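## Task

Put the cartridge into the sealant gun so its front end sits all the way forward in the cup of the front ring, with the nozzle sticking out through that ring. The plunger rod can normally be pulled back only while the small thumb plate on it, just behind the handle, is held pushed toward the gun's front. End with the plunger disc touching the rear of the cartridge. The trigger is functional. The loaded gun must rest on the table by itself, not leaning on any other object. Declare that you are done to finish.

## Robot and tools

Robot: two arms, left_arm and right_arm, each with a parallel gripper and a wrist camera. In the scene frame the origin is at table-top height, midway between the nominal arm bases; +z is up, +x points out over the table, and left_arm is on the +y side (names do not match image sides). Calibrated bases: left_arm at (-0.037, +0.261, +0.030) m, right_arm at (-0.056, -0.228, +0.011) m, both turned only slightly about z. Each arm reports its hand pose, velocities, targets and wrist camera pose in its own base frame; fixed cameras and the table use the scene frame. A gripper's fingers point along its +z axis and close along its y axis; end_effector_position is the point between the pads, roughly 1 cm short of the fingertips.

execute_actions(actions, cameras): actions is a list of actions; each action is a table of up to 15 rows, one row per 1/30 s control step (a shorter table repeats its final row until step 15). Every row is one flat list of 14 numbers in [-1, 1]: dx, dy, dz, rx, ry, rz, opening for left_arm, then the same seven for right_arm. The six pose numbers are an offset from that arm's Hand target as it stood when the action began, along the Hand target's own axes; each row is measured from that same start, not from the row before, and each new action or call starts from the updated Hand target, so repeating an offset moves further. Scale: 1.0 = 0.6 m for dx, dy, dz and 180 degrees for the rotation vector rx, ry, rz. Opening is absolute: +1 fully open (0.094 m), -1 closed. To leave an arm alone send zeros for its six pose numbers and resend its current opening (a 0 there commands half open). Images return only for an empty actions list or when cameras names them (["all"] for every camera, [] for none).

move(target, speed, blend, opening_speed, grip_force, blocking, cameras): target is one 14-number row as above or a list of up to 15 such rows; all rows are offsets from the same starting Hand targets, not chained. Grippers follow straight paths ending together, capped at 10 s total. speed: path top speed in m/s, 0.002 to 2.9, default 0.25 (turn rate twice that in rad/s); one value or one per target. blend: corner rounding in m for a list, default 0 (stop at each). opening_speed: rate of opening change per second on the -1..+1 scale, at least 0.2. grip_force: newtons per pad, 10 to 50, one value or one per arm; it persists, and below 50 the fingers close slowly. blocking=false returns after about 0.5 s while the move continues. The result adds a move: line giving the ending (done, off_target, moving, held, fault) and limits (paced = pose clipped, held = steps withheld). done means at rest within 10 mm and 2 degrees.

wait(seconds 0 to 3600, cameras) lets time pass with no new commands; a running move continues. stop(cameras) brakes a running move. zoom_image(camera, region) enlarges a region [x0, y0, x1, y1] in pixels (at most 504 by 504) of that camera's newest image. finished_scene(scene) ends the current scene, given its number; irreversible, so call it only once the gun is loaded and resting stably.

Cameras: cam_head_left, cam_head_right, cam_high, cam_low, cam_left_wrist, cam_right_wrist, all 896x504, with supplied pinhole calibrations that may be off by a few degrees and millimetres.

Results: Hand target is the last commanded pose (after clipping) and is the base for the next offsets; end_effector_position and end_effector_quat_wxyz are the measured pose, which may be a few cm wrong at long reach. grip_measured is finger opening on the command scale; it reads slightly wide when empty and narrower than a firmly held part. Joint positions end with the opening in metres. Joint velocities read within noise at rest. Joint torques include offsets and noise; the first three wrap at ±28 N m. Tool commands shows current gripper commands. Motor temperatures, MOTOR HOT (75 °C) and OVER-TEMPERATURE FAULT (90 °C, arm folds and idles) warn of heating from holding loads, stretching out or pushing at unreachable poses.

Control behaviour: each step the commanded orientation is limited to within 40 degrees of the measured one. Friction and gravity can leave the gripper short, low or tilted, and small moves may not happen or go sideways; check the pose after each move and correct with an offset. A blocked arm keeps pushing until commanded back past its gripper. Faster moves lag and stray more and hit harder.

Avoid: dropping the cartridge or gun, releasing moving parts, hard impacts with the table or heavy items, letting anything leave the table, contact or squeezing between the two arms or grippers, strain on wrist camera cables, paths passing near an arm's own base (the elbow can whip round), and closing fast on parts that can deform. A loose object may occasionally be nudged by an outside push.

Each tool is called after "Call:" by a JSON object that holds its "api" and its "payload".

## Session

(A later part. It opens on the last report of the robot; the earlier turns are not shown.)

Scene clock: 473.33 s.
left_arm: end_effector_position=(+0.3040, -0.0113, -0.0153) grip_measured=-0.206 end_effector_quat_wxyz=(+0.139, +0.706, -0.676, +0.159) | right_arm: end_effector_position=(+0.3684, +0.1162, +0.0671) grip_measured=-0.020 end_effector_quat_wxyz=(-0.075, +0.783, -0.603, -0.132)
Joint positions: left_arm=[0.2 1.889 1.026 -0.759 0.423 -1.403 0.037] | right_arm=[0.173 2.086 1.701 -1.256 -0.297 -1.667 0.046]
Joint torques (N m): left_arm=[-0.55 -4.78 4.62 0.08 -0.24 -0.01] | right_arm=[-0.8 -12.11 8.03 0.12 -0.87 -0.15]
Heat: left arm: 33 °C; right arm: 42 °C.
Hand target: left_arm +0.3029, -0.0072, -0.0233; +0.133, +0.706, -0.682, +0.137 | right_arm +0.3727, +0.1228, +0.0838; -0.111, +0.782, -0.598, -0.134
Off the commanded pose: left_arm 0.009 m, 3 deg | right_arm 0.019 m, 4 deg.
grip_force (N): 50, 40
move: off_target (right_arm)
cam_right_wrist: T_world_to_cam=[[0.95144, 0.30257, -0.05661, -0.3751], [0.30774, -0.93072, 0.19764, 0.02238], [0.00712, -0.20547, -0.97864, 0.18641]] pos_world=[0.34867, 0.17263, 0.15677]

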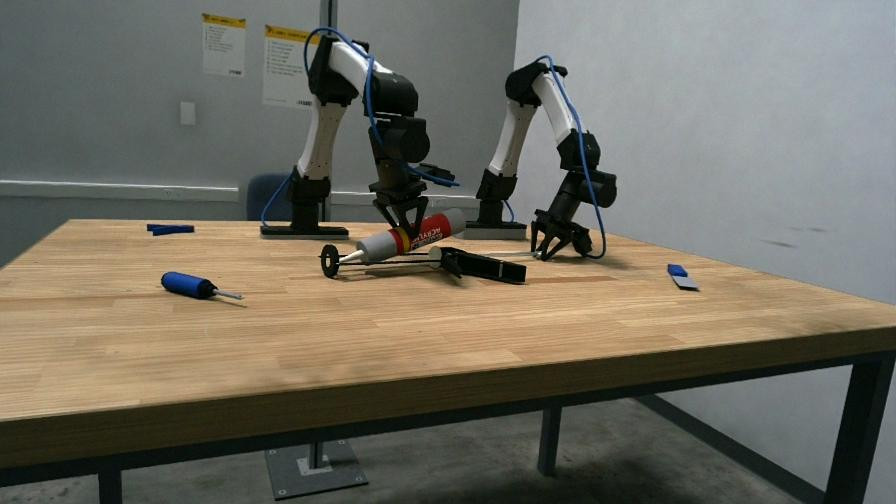

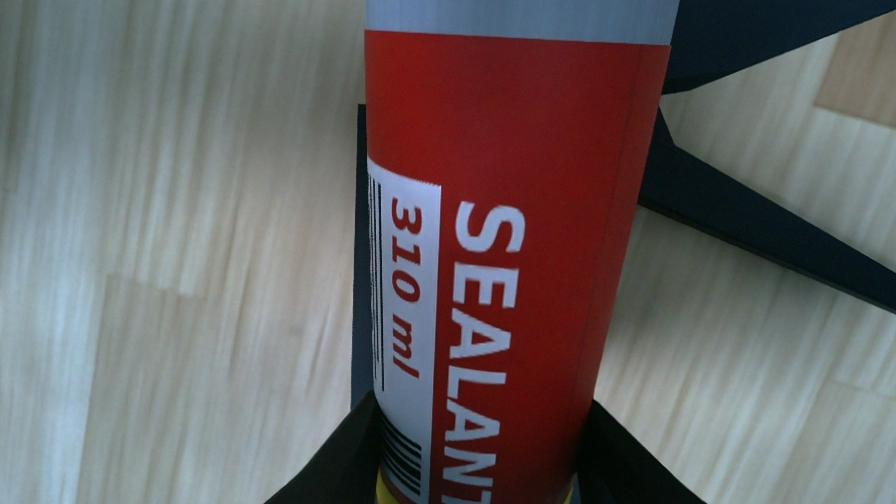

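Call:
{"api": "move", "payload": {"target": [0,0,0,0,0,0,-0.4, 0.0492,0.0010,-0.0108,0,0,0,-0.1], "speed": 0.08, "cameras": ["cam_low","cam_right_wrist","cam_head_left"]}}

Call:
{"api": "zoom_image", "payload": {"camera": "cam_low", "region": [300, 180, 500, 300]}}

Call:
{"api": "zoom_image", "payload": {"camera": "cam_head_left", "region": [390, 180, 610, 290]}}

Scene clock: 479.70 s.
left_arm: end_effector_position=(+0.3040, -0.0113, -0.0153) grip_measured=-0.206 end_effector_quat_wxyz=(+0.139, +0.706, -0.676, +0.159) | right_arm: end_effector_position=(+0.3766, +0.0867, +0.0671) grip_measured=-0.020 end_effector_quat_wxyz=(-0.085, +0.781, -0.605, -0.126)
Joint positions: left_arm=[0.2 1.889 1.026 -0.759 0.423 -1.403 0.037] | right_arm=[0.094 2.086 1.701 -1.255 -0.297 -1.74 0.046]
Joint torques (N m): left_arm=[-0.54 -4.75 4.63 0.06 -0.25 -0.02] | right_arm=[-0.43 -10.33 9.74 -0.09 -0.85 -0.18]
Heat: left arm: 33 °C; right arm: 43 °C.
Hand target: left_arm +0.3029, -0.0072, -0.0233; +0.133, +0.706, -0.682, +0.137 | right_arm +0.3800, +0.0937, +0.0798; -0.111, +0.782, -0.598, -0.134
Off the commanded pose: left_arm 0.009 m, 3 deg | right_arm 0.015 m, 3 deg.
grip_force (N): 50, 40
move: off_target (right_arm)
cam_right_wrist: T_world_to_cam=[[0.95533, 0.29357, -0.03403, -0.37617], [0.29439, -0.93519, 0.19688, -0.00222], [0.02597, -0.1981, -0.97984, 0.17262]] pos_world=[0.35554, 0.14255, 0.15677]
Images, in order (width x height): cam_head_left 896x504, cam_low 896x504, cam_right_wrist 896x504.

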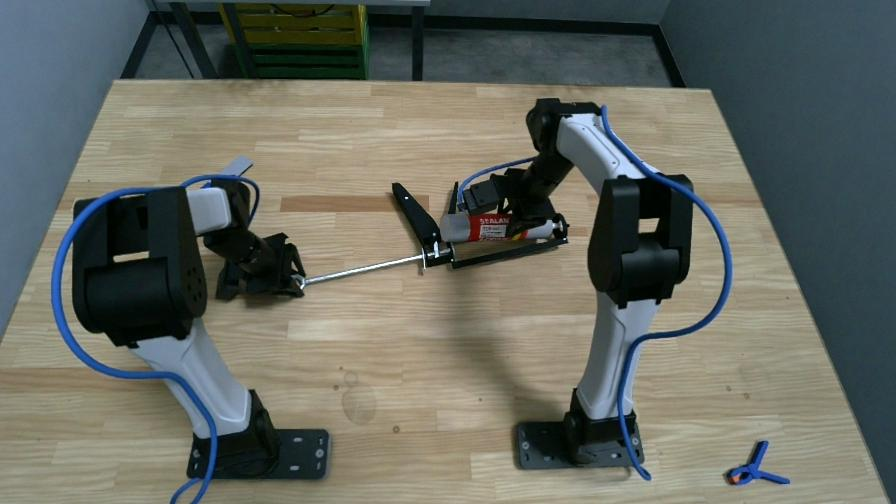

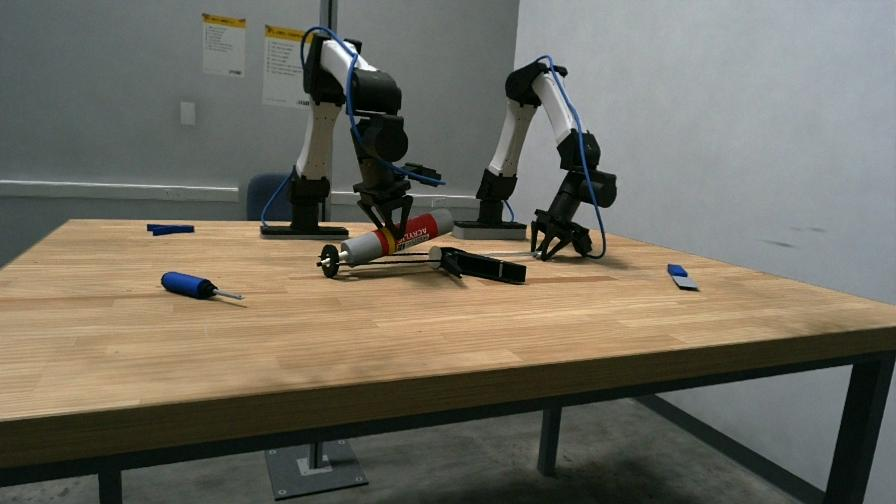

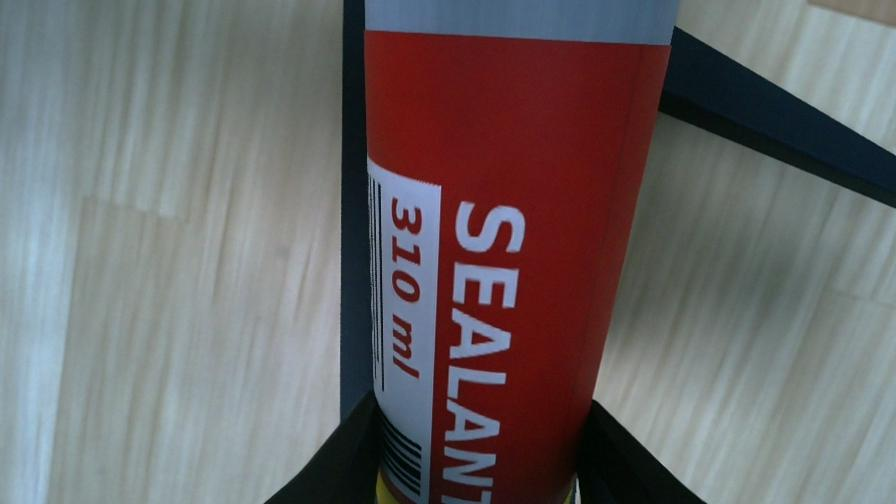

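Scaled by 2.520.

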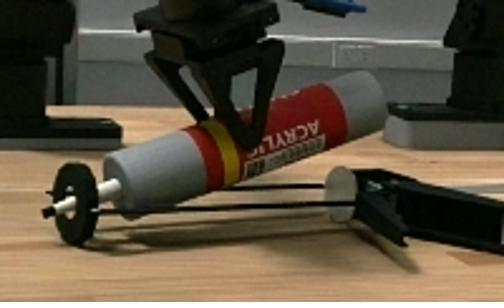

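Scaled by 2.291.

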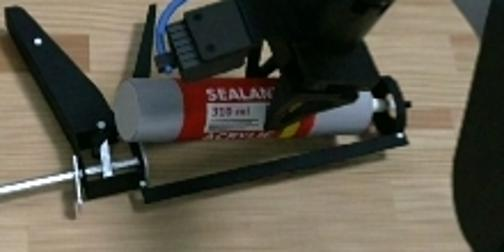

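Call:
{"api": "move", "payload": {"target": [0,0,0,0,0,0,-0.4, 0.0588,0.0010,-0.0045,0,0,0,-0.1], "speed": 0.08, "cameras": ["cam_low","cam_right_wrist","cam_head_left"]}}

Call:
{"api": "zoom_image", "payload": {"camera": "cam_low", "region": [300, 180, 500, 300]}}

Call:
{"api": "zoom_image", "payload": {"camera": "cam_head_left", "region": [390, 180, 610, 290]}}

Scene clock: 485.90 s.
left_arm: end_effector_position=(+0.3041, -0.0126, -0.0152) grip_measured=-0.206 end_effector_quat_wxyz=(+0.140, +0.705, -0.677, +0.159) | right_arm: end_effector_position=(+0.3795, +0.0637, +0.0632) grip_measured=-0.020 end_effector_quat_wxyz=(-0.094, +0.783, -0.600, -0.134)
Joint positions: left_arm=[0.196 1.889 1.026 -0.759 0.423 -1.405 0.037] | right_arm=[0.025 2.105 1.709 -1.269 -0.316 -1.824 0.046]
Joint torques (N m): left_arm=[-0.21 -4.81 4.6 0.08 -0.26 0.02] | right_arm=[-1.84 -8.7 11.23 -0.12 -0.62 -0.26]
Heat: left arm: 33 °C; right arm: 43 °C.
Hand target: left_arm +0.3029, -0.0071, -0.0233; +0.133, +0.706, -0.682, +0.137 | right_arm +0.3884, +0.0607, +0.0704; -0.111, +0.782, -0.598, -0.134
Off the commanded pose: left_arm 0.010 m, 3 deg | right_arm 0.012 m, 2 deg.
grip_force (N): 50, 40
move: off_target (right_arm)
cam_right_wrist: T_world_to_cam=[[0.95242, 0.30347, -0.02813, -0.37223], [0.30366, -0.93697, 0.17286, -0.02561], [0.0261, -0.17318, -0.98454, 0.16279]] pos_world=[0.35805, 0.11716, 0.15423]
Images, in order (width x height): cam_head_left 896x504, cam_low 896x504, cam_right_wrist 896x504.

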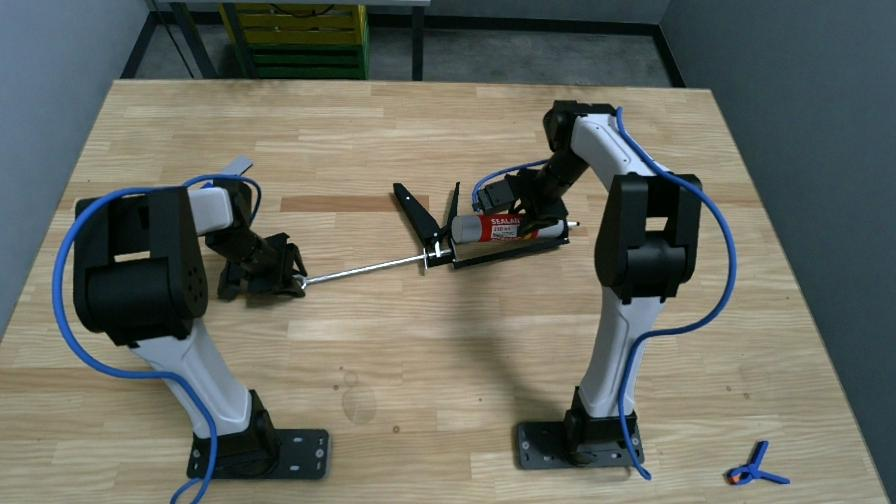

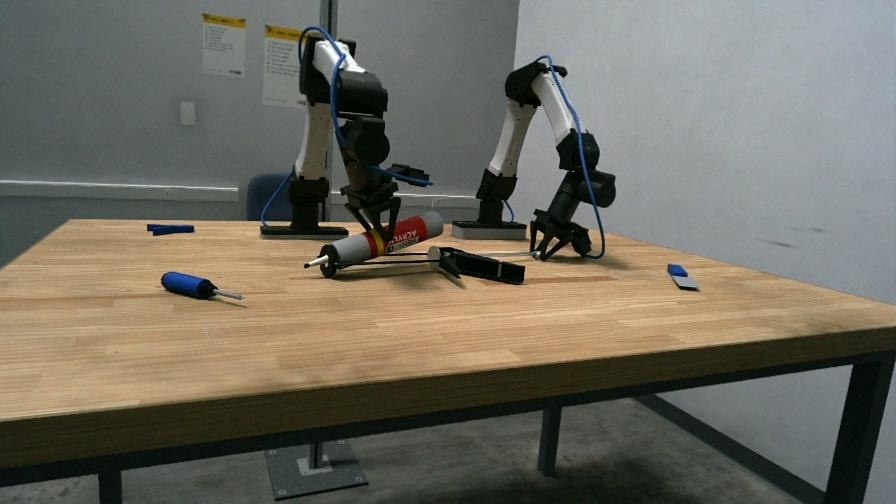

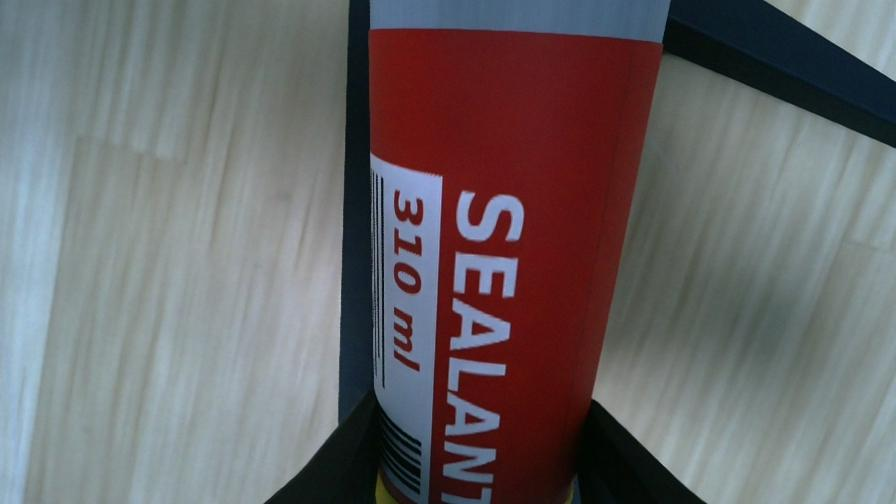

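Scaled by 2.520.

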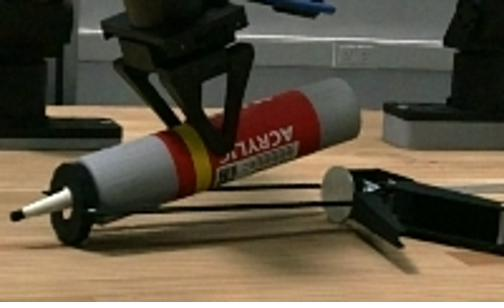

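Scaled by 2.291.

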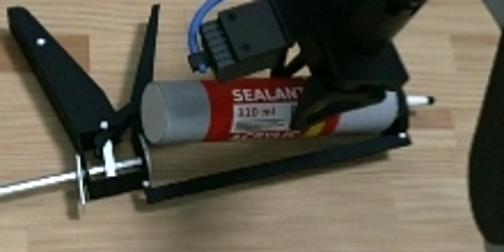

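Call:
{"api": "move", "payload": {"target": [[0,0,0,0,0,0,-0.4, -0.027,0.0057,0.0098,0,0,0,-0.1],[0,0,0,0,0,0,-0.4, -0.0233,0.0058,0.0198,0,0,0,-0.1]], "speed": 0.08, "cameras": ["cam_low","cam_right_wrist","cam_head_left"]}}

Call:
{"api": "zoom_image", "payload": {"camera": "cam_low", "region": [290, 200, 470, 300]}}

Call:
{"api": "zoom_image", "payload": {"camera": "cam_head_left", "region": [390, 180, 610, 290]}}

Scene clock: 506.50 s.
left_arm: end_effector_position=(+0.3041, -0.0126, -0.0152) grip_measured=-0.206 end_effector_quat_wxyz=(+0.140, +0.705, -0.677, +0.159) | right_arm: end_effector_position=(+0.3774, +0.0671, +0.0546) grip_measured=-0.020 end_effector_quat_wxyz=(-0.088, +0.782, -0.602, -0.132)
Joint positions: left_arm=[0.196 1.889 1.026 -0.759 0.423 -1.405 0.037] | right_arm=[0.039 2.105 1.677 -1.236 -0.305 -1.805 0.046]
Joint torques (N m): left_arm=[-0.25 -4.74 4.63 0.06 -0.26 0] | right_arm=[0.5 -10.86 7.65 0.05 -0.76 -0.03]
Heat: left arm: 33 °C; right arm: 43 °C.
Hand target: left_arm +0.3029, -0.0071, -0.0233; +0.133, +0.706, -0.682, +0.137 | right_arm +0.3807, +0.0764, +0.0639; -0.111, +0.782, -0.598, -0.134
Off the commanded pose: left_arm 0.010 m, 3 deg | right_arm 0.014 m, 3 deg.
grip_force (N): 50, 40
move: off_target (right_arm)
cam_right_wrist: T_world_to_cam=[[0.95317, 0.30028, -0.03619, -0.37116], [0.30169, -0.93548, 0.18399, -0.0203], [0.0214, -0.18629, -0.98226, 0.15754]] pos_world=[0.35653, 0.12181, 0.14505]
Images, in order (width x height): cam_head_left 896x504, cam_low 896x504, cam_right_wrist 896x504.

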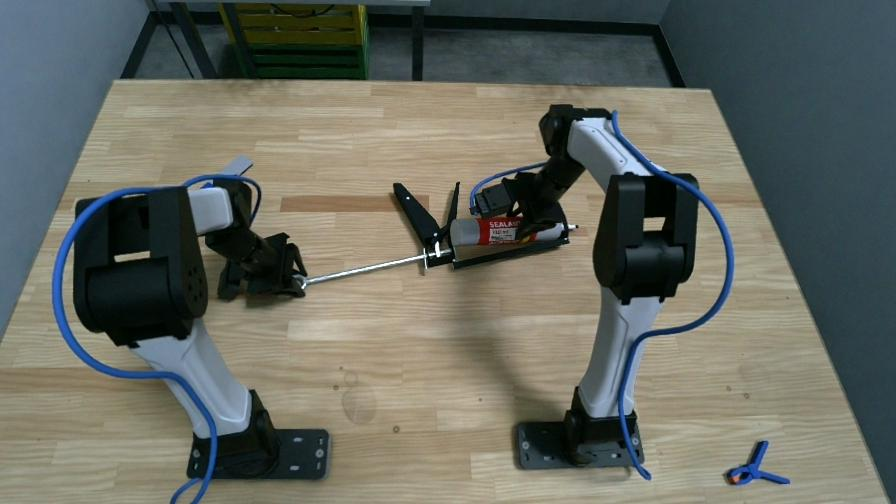

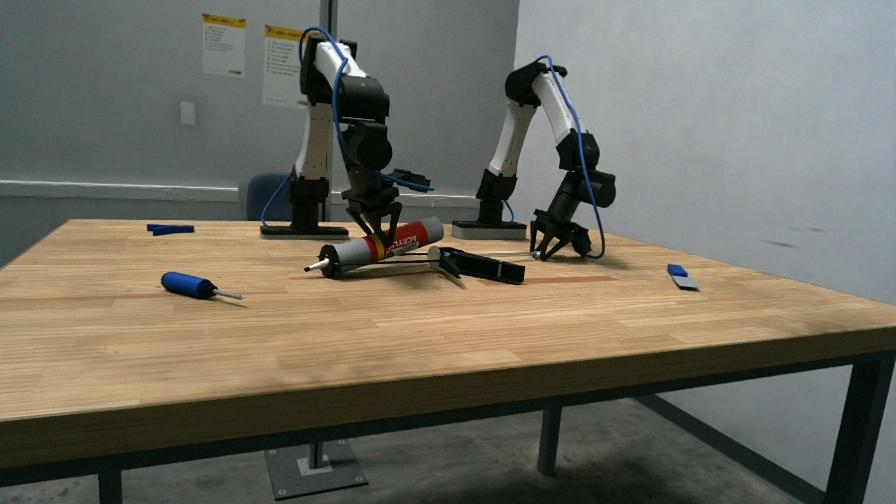

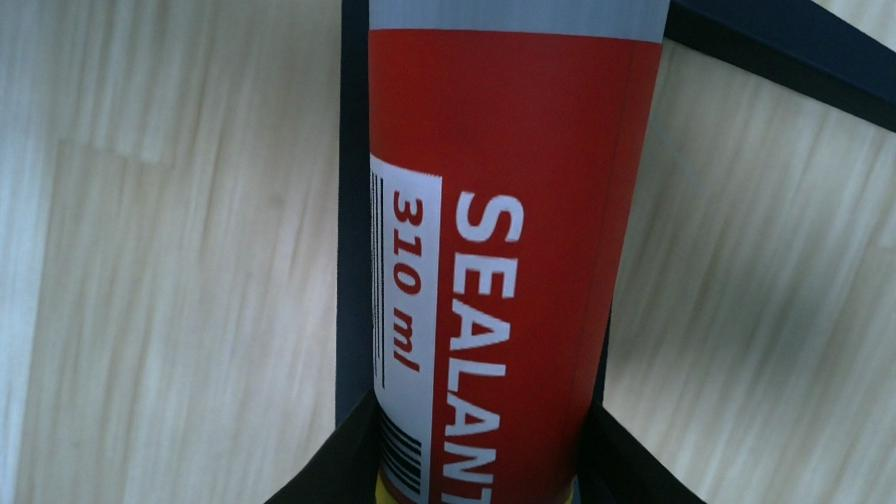

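Scaled by 2.800.

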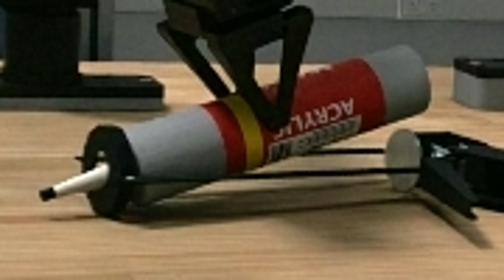

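Scaled by 2.291.

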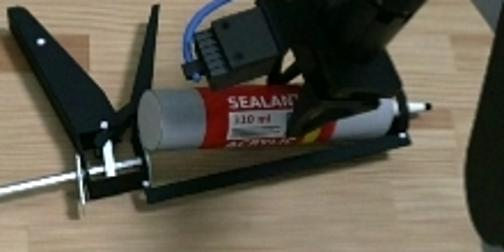

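Call:
{"api": "move", "payload": {"target": [0,0,0,0,0,0,-0.4, 0.0338,0.0025,-0.014,0,0,0,-0.1], "speed": 0.06, "cameras": ["cam_low","cam_right_wrist","cam_head_left"]}}

Call:
{"api": "zoom_image", "payload": {"camera": "cam_low", "region": [290, 200, 470, 300]}}

Call:
{"api": "zoom_image", "payload": {"camera": "cam_head_left", "region": [390, 180, 610, 290]}}

Scene clock: 511.93 s.
left_arm: end_effector_position=(+0.3042, -0.0132, -0.0151) grip_measured=-0.206 end_effector_quat_wxyz=(+0.140, +0.705, -0.677, +0.159) | right_arm: end_effector_position=(+0.3785, +0.0552, +0.0550) grip_measured=-0.020 end_effector_quat_wxyz=(-0.093, +0.783, -0.601, -0.132)
Joint positions: left_arm=[0.194 1.889 1.026 -0.758 0.424 -1.406 0.037] | right_arm=[0.006 2.105 1.677 -1.24 -0.31 -1.841 0.046]
Joint torques (N m): left_arm=[-0.1 -4.82 4.56 0.06 -0.26 0.03] | right_arm=[-1.4 -9.4 10.8 -0.18 -0.66 -0.24]
Motor temperatures (°C): left_arm=[26 31 33 25 24 27 30] | right_arm=[26 44 42 25 27 23 27]
Heat: left arm: 33 °C; right arm: 44 °C.
Hand target: left_arm +0.3030, -0.0071, -0.0233; +0.133, +0.706, -0.682, +0.137 | right_arm +0.3849, +0.0548, +0.0648; -0.111, +0.782, -0.598, -0.134
Off the commanded pose: left_arm 0.010 m, 3 deg | right_arm 0.012 m, 2 deg.
grip_force (N): 50, 40
move: off_target (right_arm)
cam_right_wrist: T_world_to_cam=[[0.95329, 0.30082, -0.02728, -0.36914], [0.30076, -0.937, 0.17769, -0.03099], [0.02789, -0.1776, -0.98371, 0.15279]] pos_world=[0.35695, 0.10914, 0.14574]
Images, in order (width x height): cam_head_left 896x504, cam_low 896x504, cam_right_wrist 896x504.

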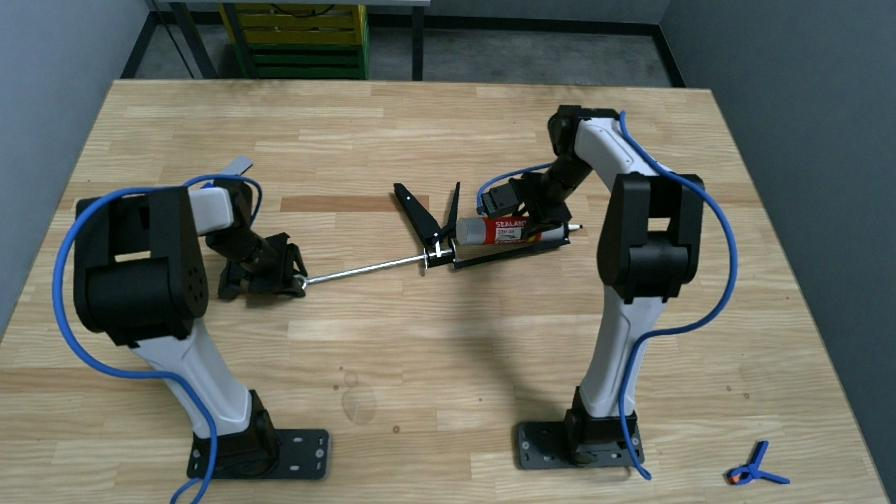

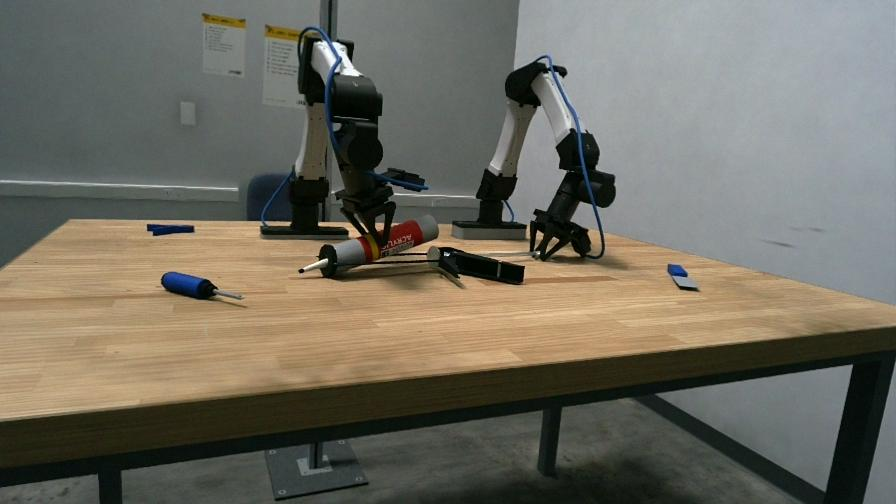

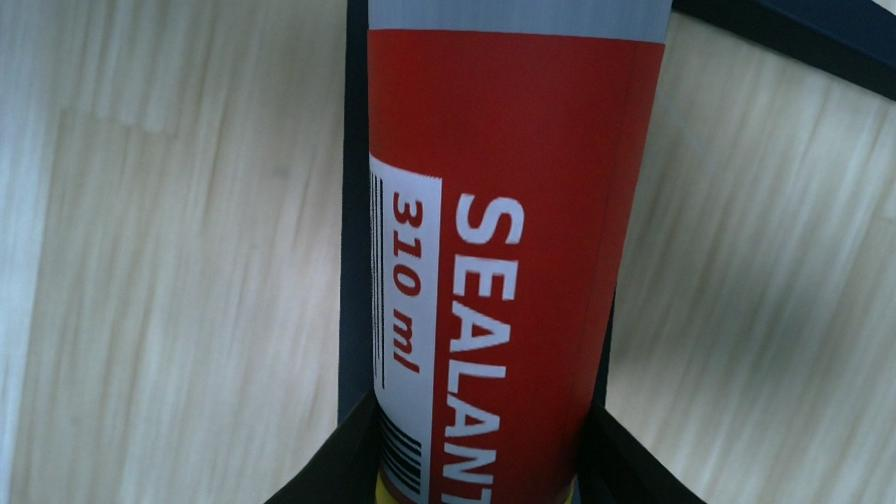

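Scaled by 2.800.

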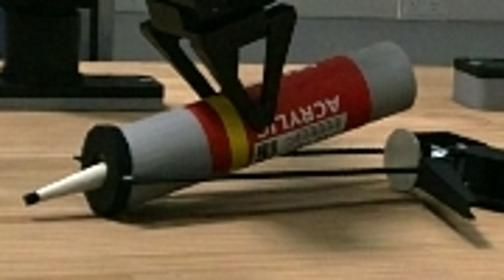

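Scaled by 2.291.

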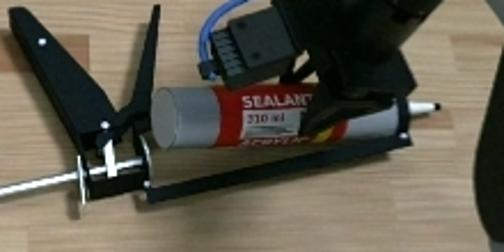

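Call:
{"api": "move", "payload": {"target": [0,0,0,0,0,0,-0.4, 0.0046,0.0002,0.0125,0,0.0278,0,-0.1], "speed": 0.06, "cameras": ["cam_low","cam_right_wrist","cam_head_left"]}}

Call:
{"api": "zoom_image", "payload": {"camera": "cam_low", "region": [290, 200, 470, 300]}}

Call:
{"api": "zoom_image", "payload": {"camera": "cam_head_left", "region": [390, 180, 610, 290]}}

Scene clock: 525.77 s.
left_arm: end_effector_position=(+0.3042, -0.0132, -0.0151) grip_measured=-0.206 end_effector_quat_wxyz=(+0.140, +0.705, -0.677, +0.159) | right_arm: end_effector_position=(+0.3783, +0.0552, +0.0487) grip_measured=-0.020 end_effector_quat_wxyz=(-0.073, +0.786, -0.602, -0.116)
Joint positions: left_arm=[0.194 1.889 1.026 -0.758 0.424 -1.406 0.037] | right_arm=[0.028 2.105 1.662 -1.218 -0.259 -1.818 0.046]
Joint torques (N m): left_arm=[-0.14 -4.79 4.52 0.05 -0.27 0.01] | right_arm=[-0.2 -11.04 7.69 0.13 -0.33 -0.05]
Heat: left arm: 33 °C; right arm: 44 °C.
Hand target: left_arm +0.3030, -0.0071, -0.0233; +0.133, +0.706, -0.682, +0.137 | right_arm +0.3849, +0.0548, +0.0568; -0.085, +0.787, -0.602, -0.100
Off the commanded pose: left_arm 0.010 m, 3 deg | right_arm 0.010 m, 2 deg.
grip_force (N): 50, 40
move: done
cam_right_wrist: T_world_to_cam=[[0.95183, 0.30383, -0.04126, -0.368], [0.30505, -0.92481, 0.22729, -0.03462], [0.03091, -0.22893, -0.97295, 0.14784]] pos_world=[0.35627, 0.11363, 0.13653]
Images, in order (width x height): cam_head_left 896x504, cam_low 896x504, cam_right_wrist 896x504.

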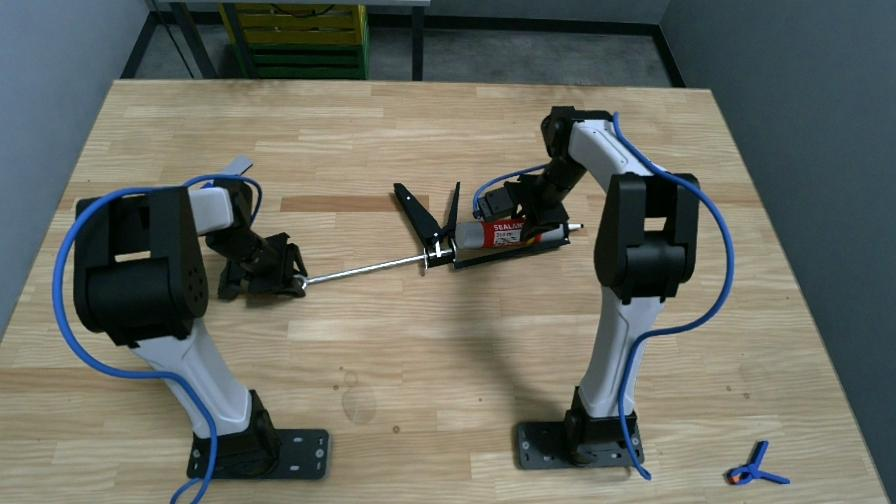

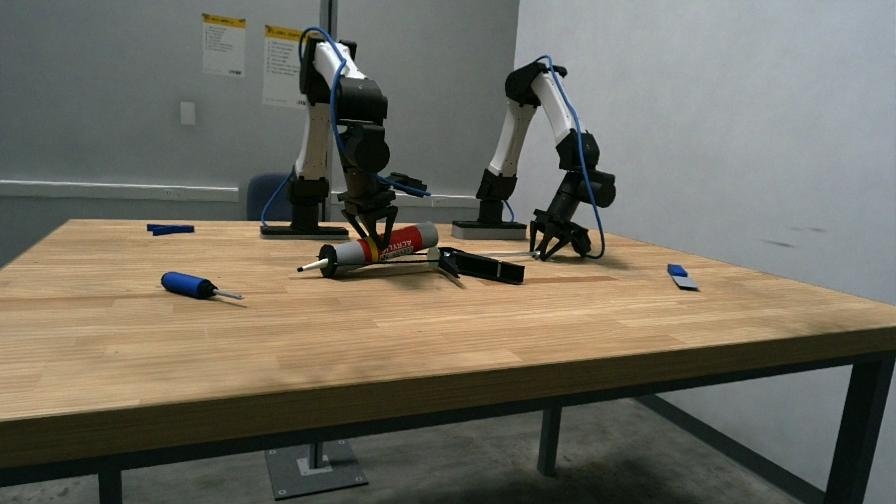

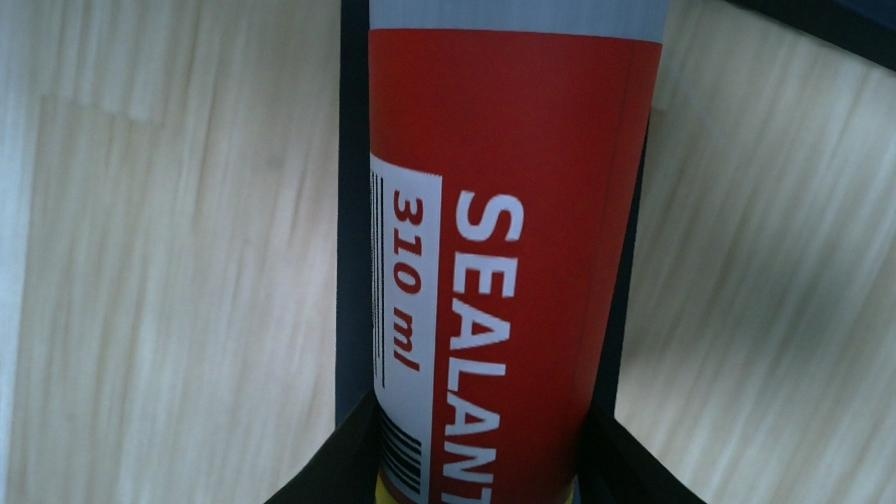

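Scaled by 2.800.

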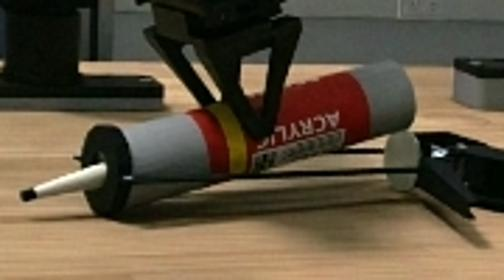

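Scaled by 2.291.

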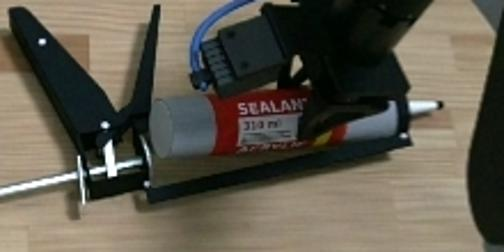

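Call:
{"api": "move", "payload": {"target": [0,0,0,0,0,0,-0.4, 0.0136,0.0004,0.0110,0,0.0278,0,-0.1], "speed": 0.05, "cameras": ["cam_low","cam_head_left","cam_right_wrist"]}}

Scene clock: 543.37 s.
left_arm: end_effector_position=(+0.3042, -0.0132, -0.0151) grip_measured=-0.206 end_effector_quat_wxyz=(+0.140, +0.705, -0.677, +0.159) | right_arm: end_effector_position=(+0.3777, +0.0567, +0.0381) grip_measured=-0.020 end_effector_quat_wxyz=(-0.053, +0.790, -0.603, -0.097)
Joint positions: left_arm=[0.194 1.889 1.026 -0.758 0.424 -1.406 0.037] | right_arm=[0.055 2.105 1.628 -1.174 -0.208 -1.792 0.046]
Joint torques (N m): left_arm=[-0.14 -4.79 4.57 0.06 -0.28 0.01] | right_arm=[-0.73 -11.93 7.36 0.18 0.04 -0.02]
Heat: left arm: 33 °C; right arm: 46 °C.
Hand target: left_arm +0.3030, -0.0071, -0.0233; +0.133, +0.706, -0.682, +0.137 | right_arm +0.3864, +0.0489, +0.0484; -0.058, +0.791, -0.605, -0.065
Off the commanded pose: left_arm 0.010 m, 3 deg | right_arm 0.016 m, 4 deg.
grip_force (N): 50, 40
move: off_target (right_arm)
cam_right_wrist: T_world_to_cam=[[0.95035, 0.30697, -0.05101, -0.3677], [0.30873, -0.90955, 0.27823, -0.03471], [0.03902, -0.28016, -0.95916, 0.13714]] pos_world=[0.35481, 0.11973, 0.12244]
Images, in order (width x height): cam_head_left 896x504, cam_low 896x504, cam_right_wrist 896x504.

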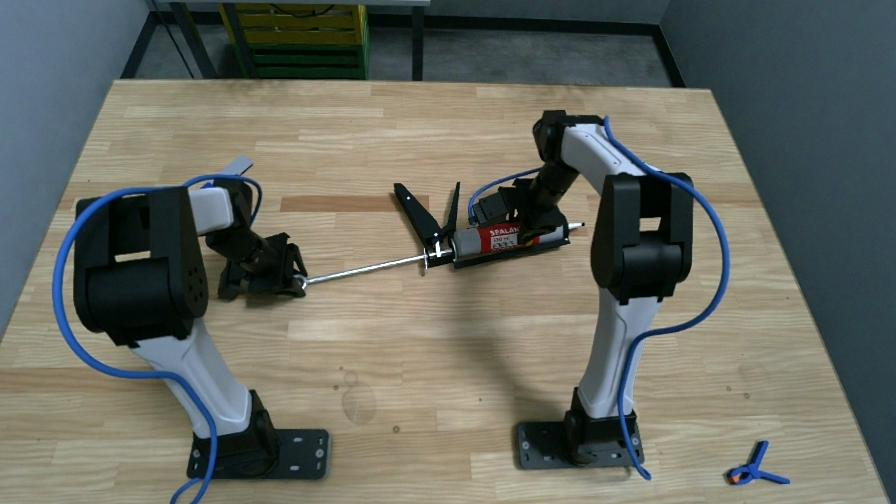

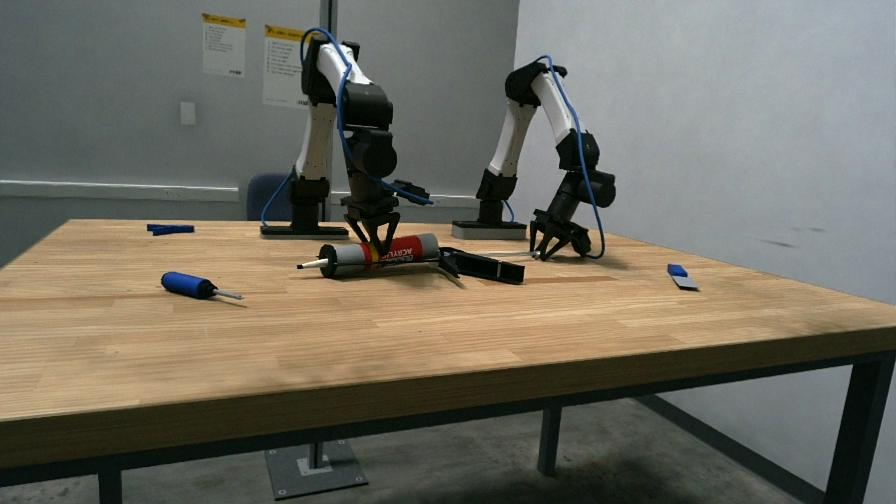

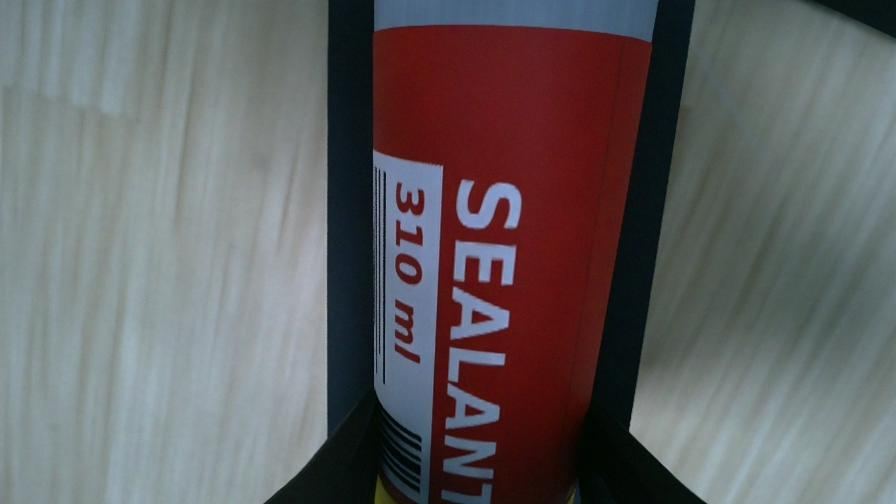

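Call:
{"api": "zoom_image", "payload": {"camera": "cam_low", "region": [290, 200, 470, 300]}}

Call:
{"api": "zoom_image", "payload": {"camera": "cam_head_left", "region": [390, 180, 610, 290]}}

Scaled by 2.800.

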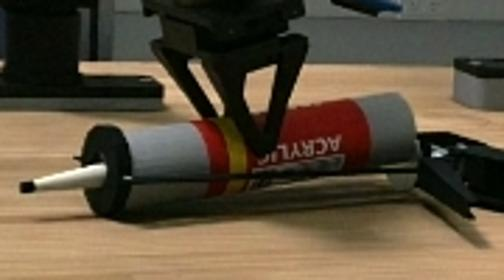

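Scaled by 2.291.

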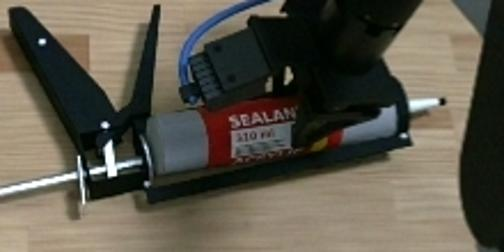

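Call:
{"api": "zoom_image", "payload": {"camera": "cam_head_left", "region": [420, 215, 500, 275]}}

Call:
{"api": "zoom_image", "payload": {"camera": "cam_low", "region": [400, 220, 480, 280]}}

Scaled by 6.300.

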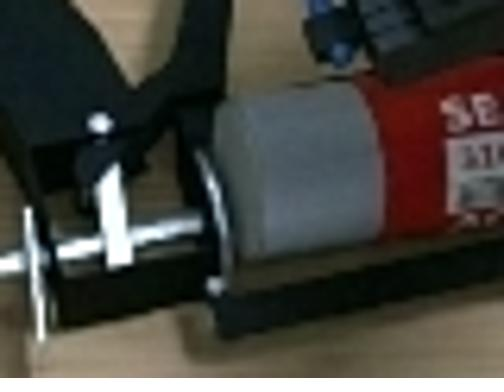

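Scaled by 6.300.

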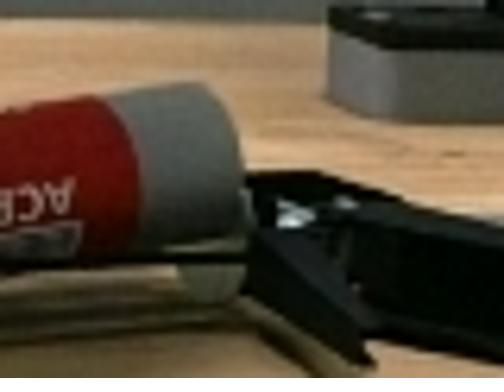

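Call:
{"api": "move", "payload": {"target": [0,0,0,0,0,0,-0.4, 0.0119,0.0003,0.0182,0,0.0444,0,-0.1], "speed": 0.05, "cameras": ["cam_low","cam_head_left","cam_right_wrist"]}}

Call:
{"api": "zoom_image", "payload": {"camera": "cam_low", "region": [290, 200, 470, 300]}}

Call:
{"api": "zoom_image", "payload": {"camera": "cam_head_left", "region": [390, 180, 610, 290]}}

Scene clock: 557.87 s.
left_arm: end_effector_position=(+0.3042, -0.0133, -0.0151) grip_measured=-0.206 end_effector_quat_wxyz=(+0.140, +0.705, -0.677, +0.159) | right_arm: end_effector_position=(+0.3766, +0.0585, +0.0285) grip_measured=-0.020 end_effector_quat_wxyz=(-0.020, +0.795, -0.603, -0.058)
Joint positions: left_arm=[0.194 1.889 1.026 -0.758 0.424 -1.407 0.037] | right_arm=[0.105 2.092 1.582 -1.117 -0.108 -1.742 0.046]
Joint torques (N m): left_arm=[-0.06 -4.79 4.59 0.05 -0.26 0.03] | right_arm=[-0.92 -11.95 6.22 0.42 0.38 -0.01]
Heat: left arm: 33 °C; right arm: 48 °C.
Hand target: left_arm +0.3030, -0.0070, -0.0233; +0.133, +0.706, -0.682, +0.137 | right_arm +0.3877, +0.0439, +0.0363; -0.016, +0.794, -0.608, -0.010
Off the commanded pose: left_arm 0.010 m, 3 deg | right_arm 0.020 m, 5 deg.
grip_force (N): 50, 40
move: off_target (right_arm)
cam_right_wrist: T_world_to_cam=[[0.94938, 0.30841, -0.05966, -0.36713], [0.30762, -0.87433, 0.37539, -0.0346], [0.06361, -0.37474, -0.92494, 0.12379]] pos_world=[0.35131, 0.12936, 0.10558]
Images, in order (width x height): cam_head_left 896x504, cam_low 896x504, cam_right_wrist 896x504.

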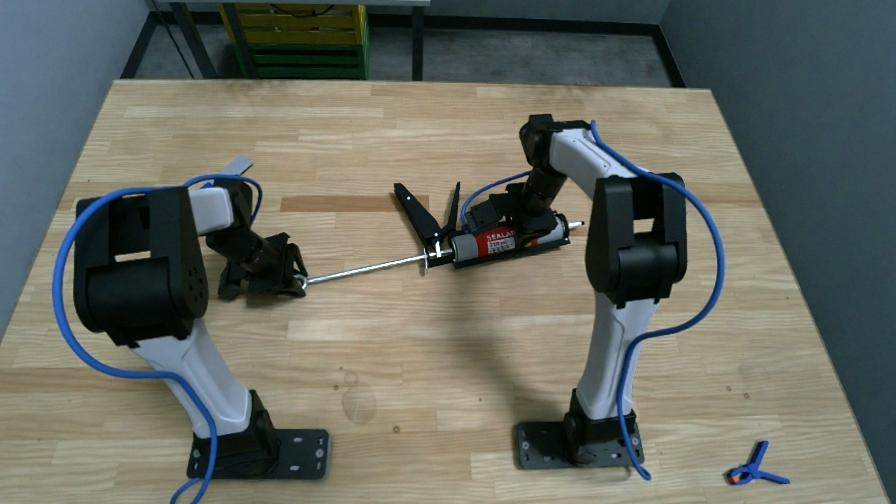

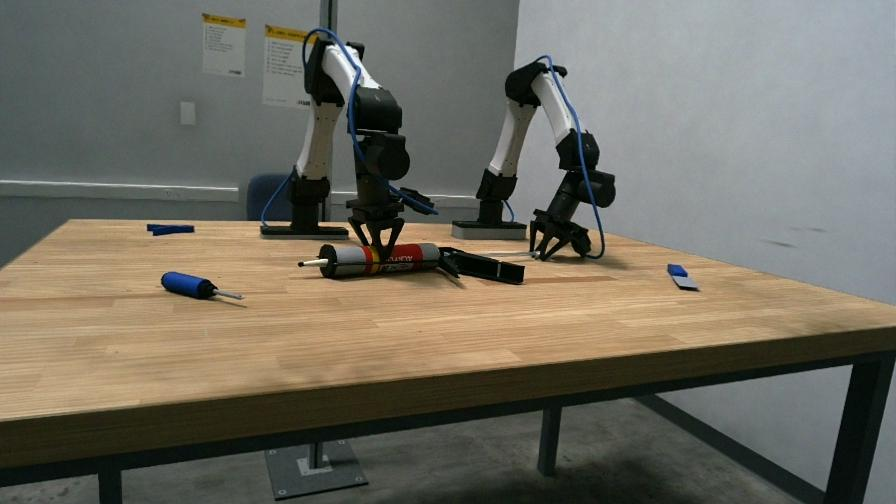

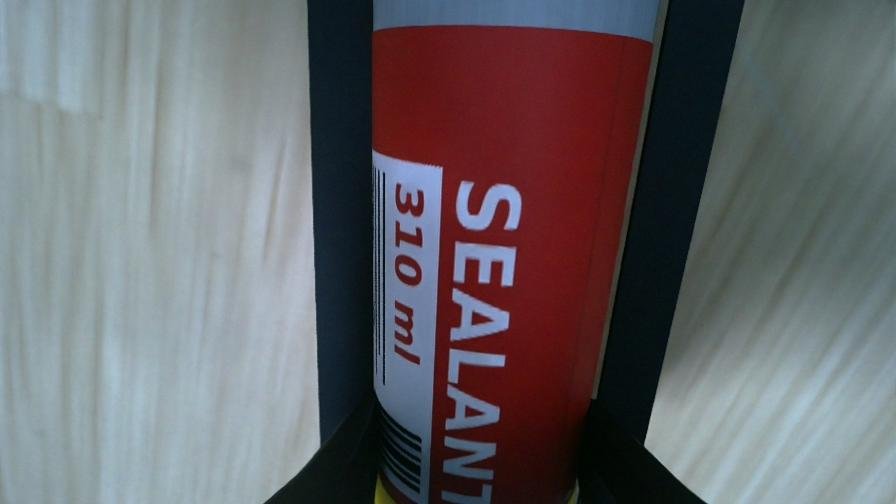

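Scaled by 2.800.

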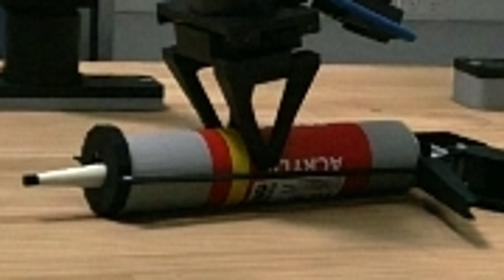

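Scaled by 2.291.

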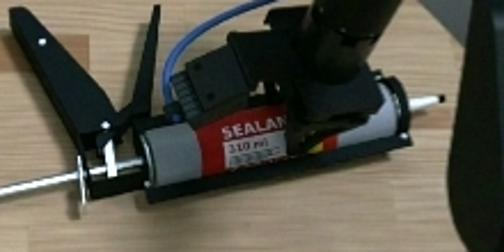

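Call:
{"api": "zoom_image", "payload": {"camera": "cam_low", "region": [310, 235, 370, 285]}}

Call:
{"api": "zoom_image", "payload": {"camera": "cam_head_left", "region": [530, 200, 600, 260]}}

Call:
{"api": "zoom_image", "payload": {"camera": "cam_head_left", "region": [420, 215, 500, 275]}}

Scaled by 8.400.

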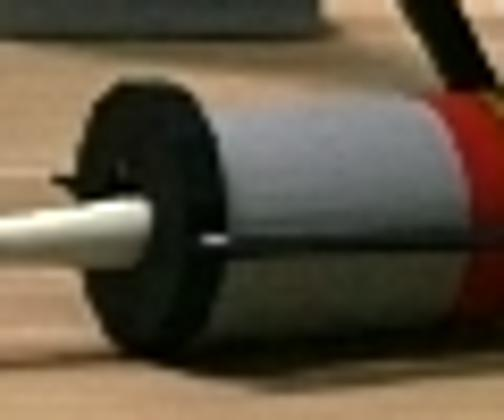

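Scaled by 7.200.

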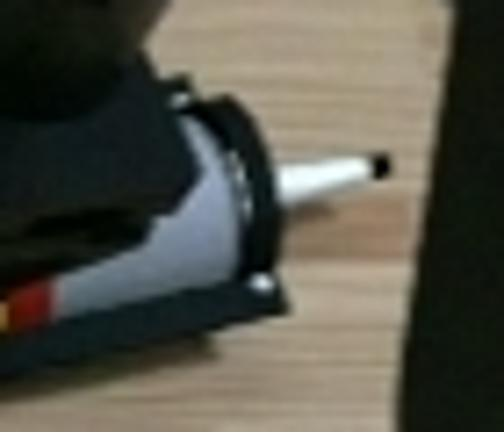

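Scaled by 6.300.

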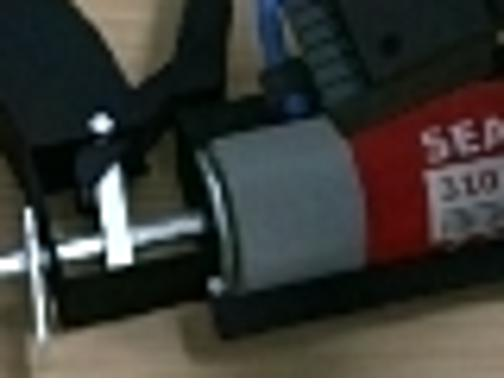

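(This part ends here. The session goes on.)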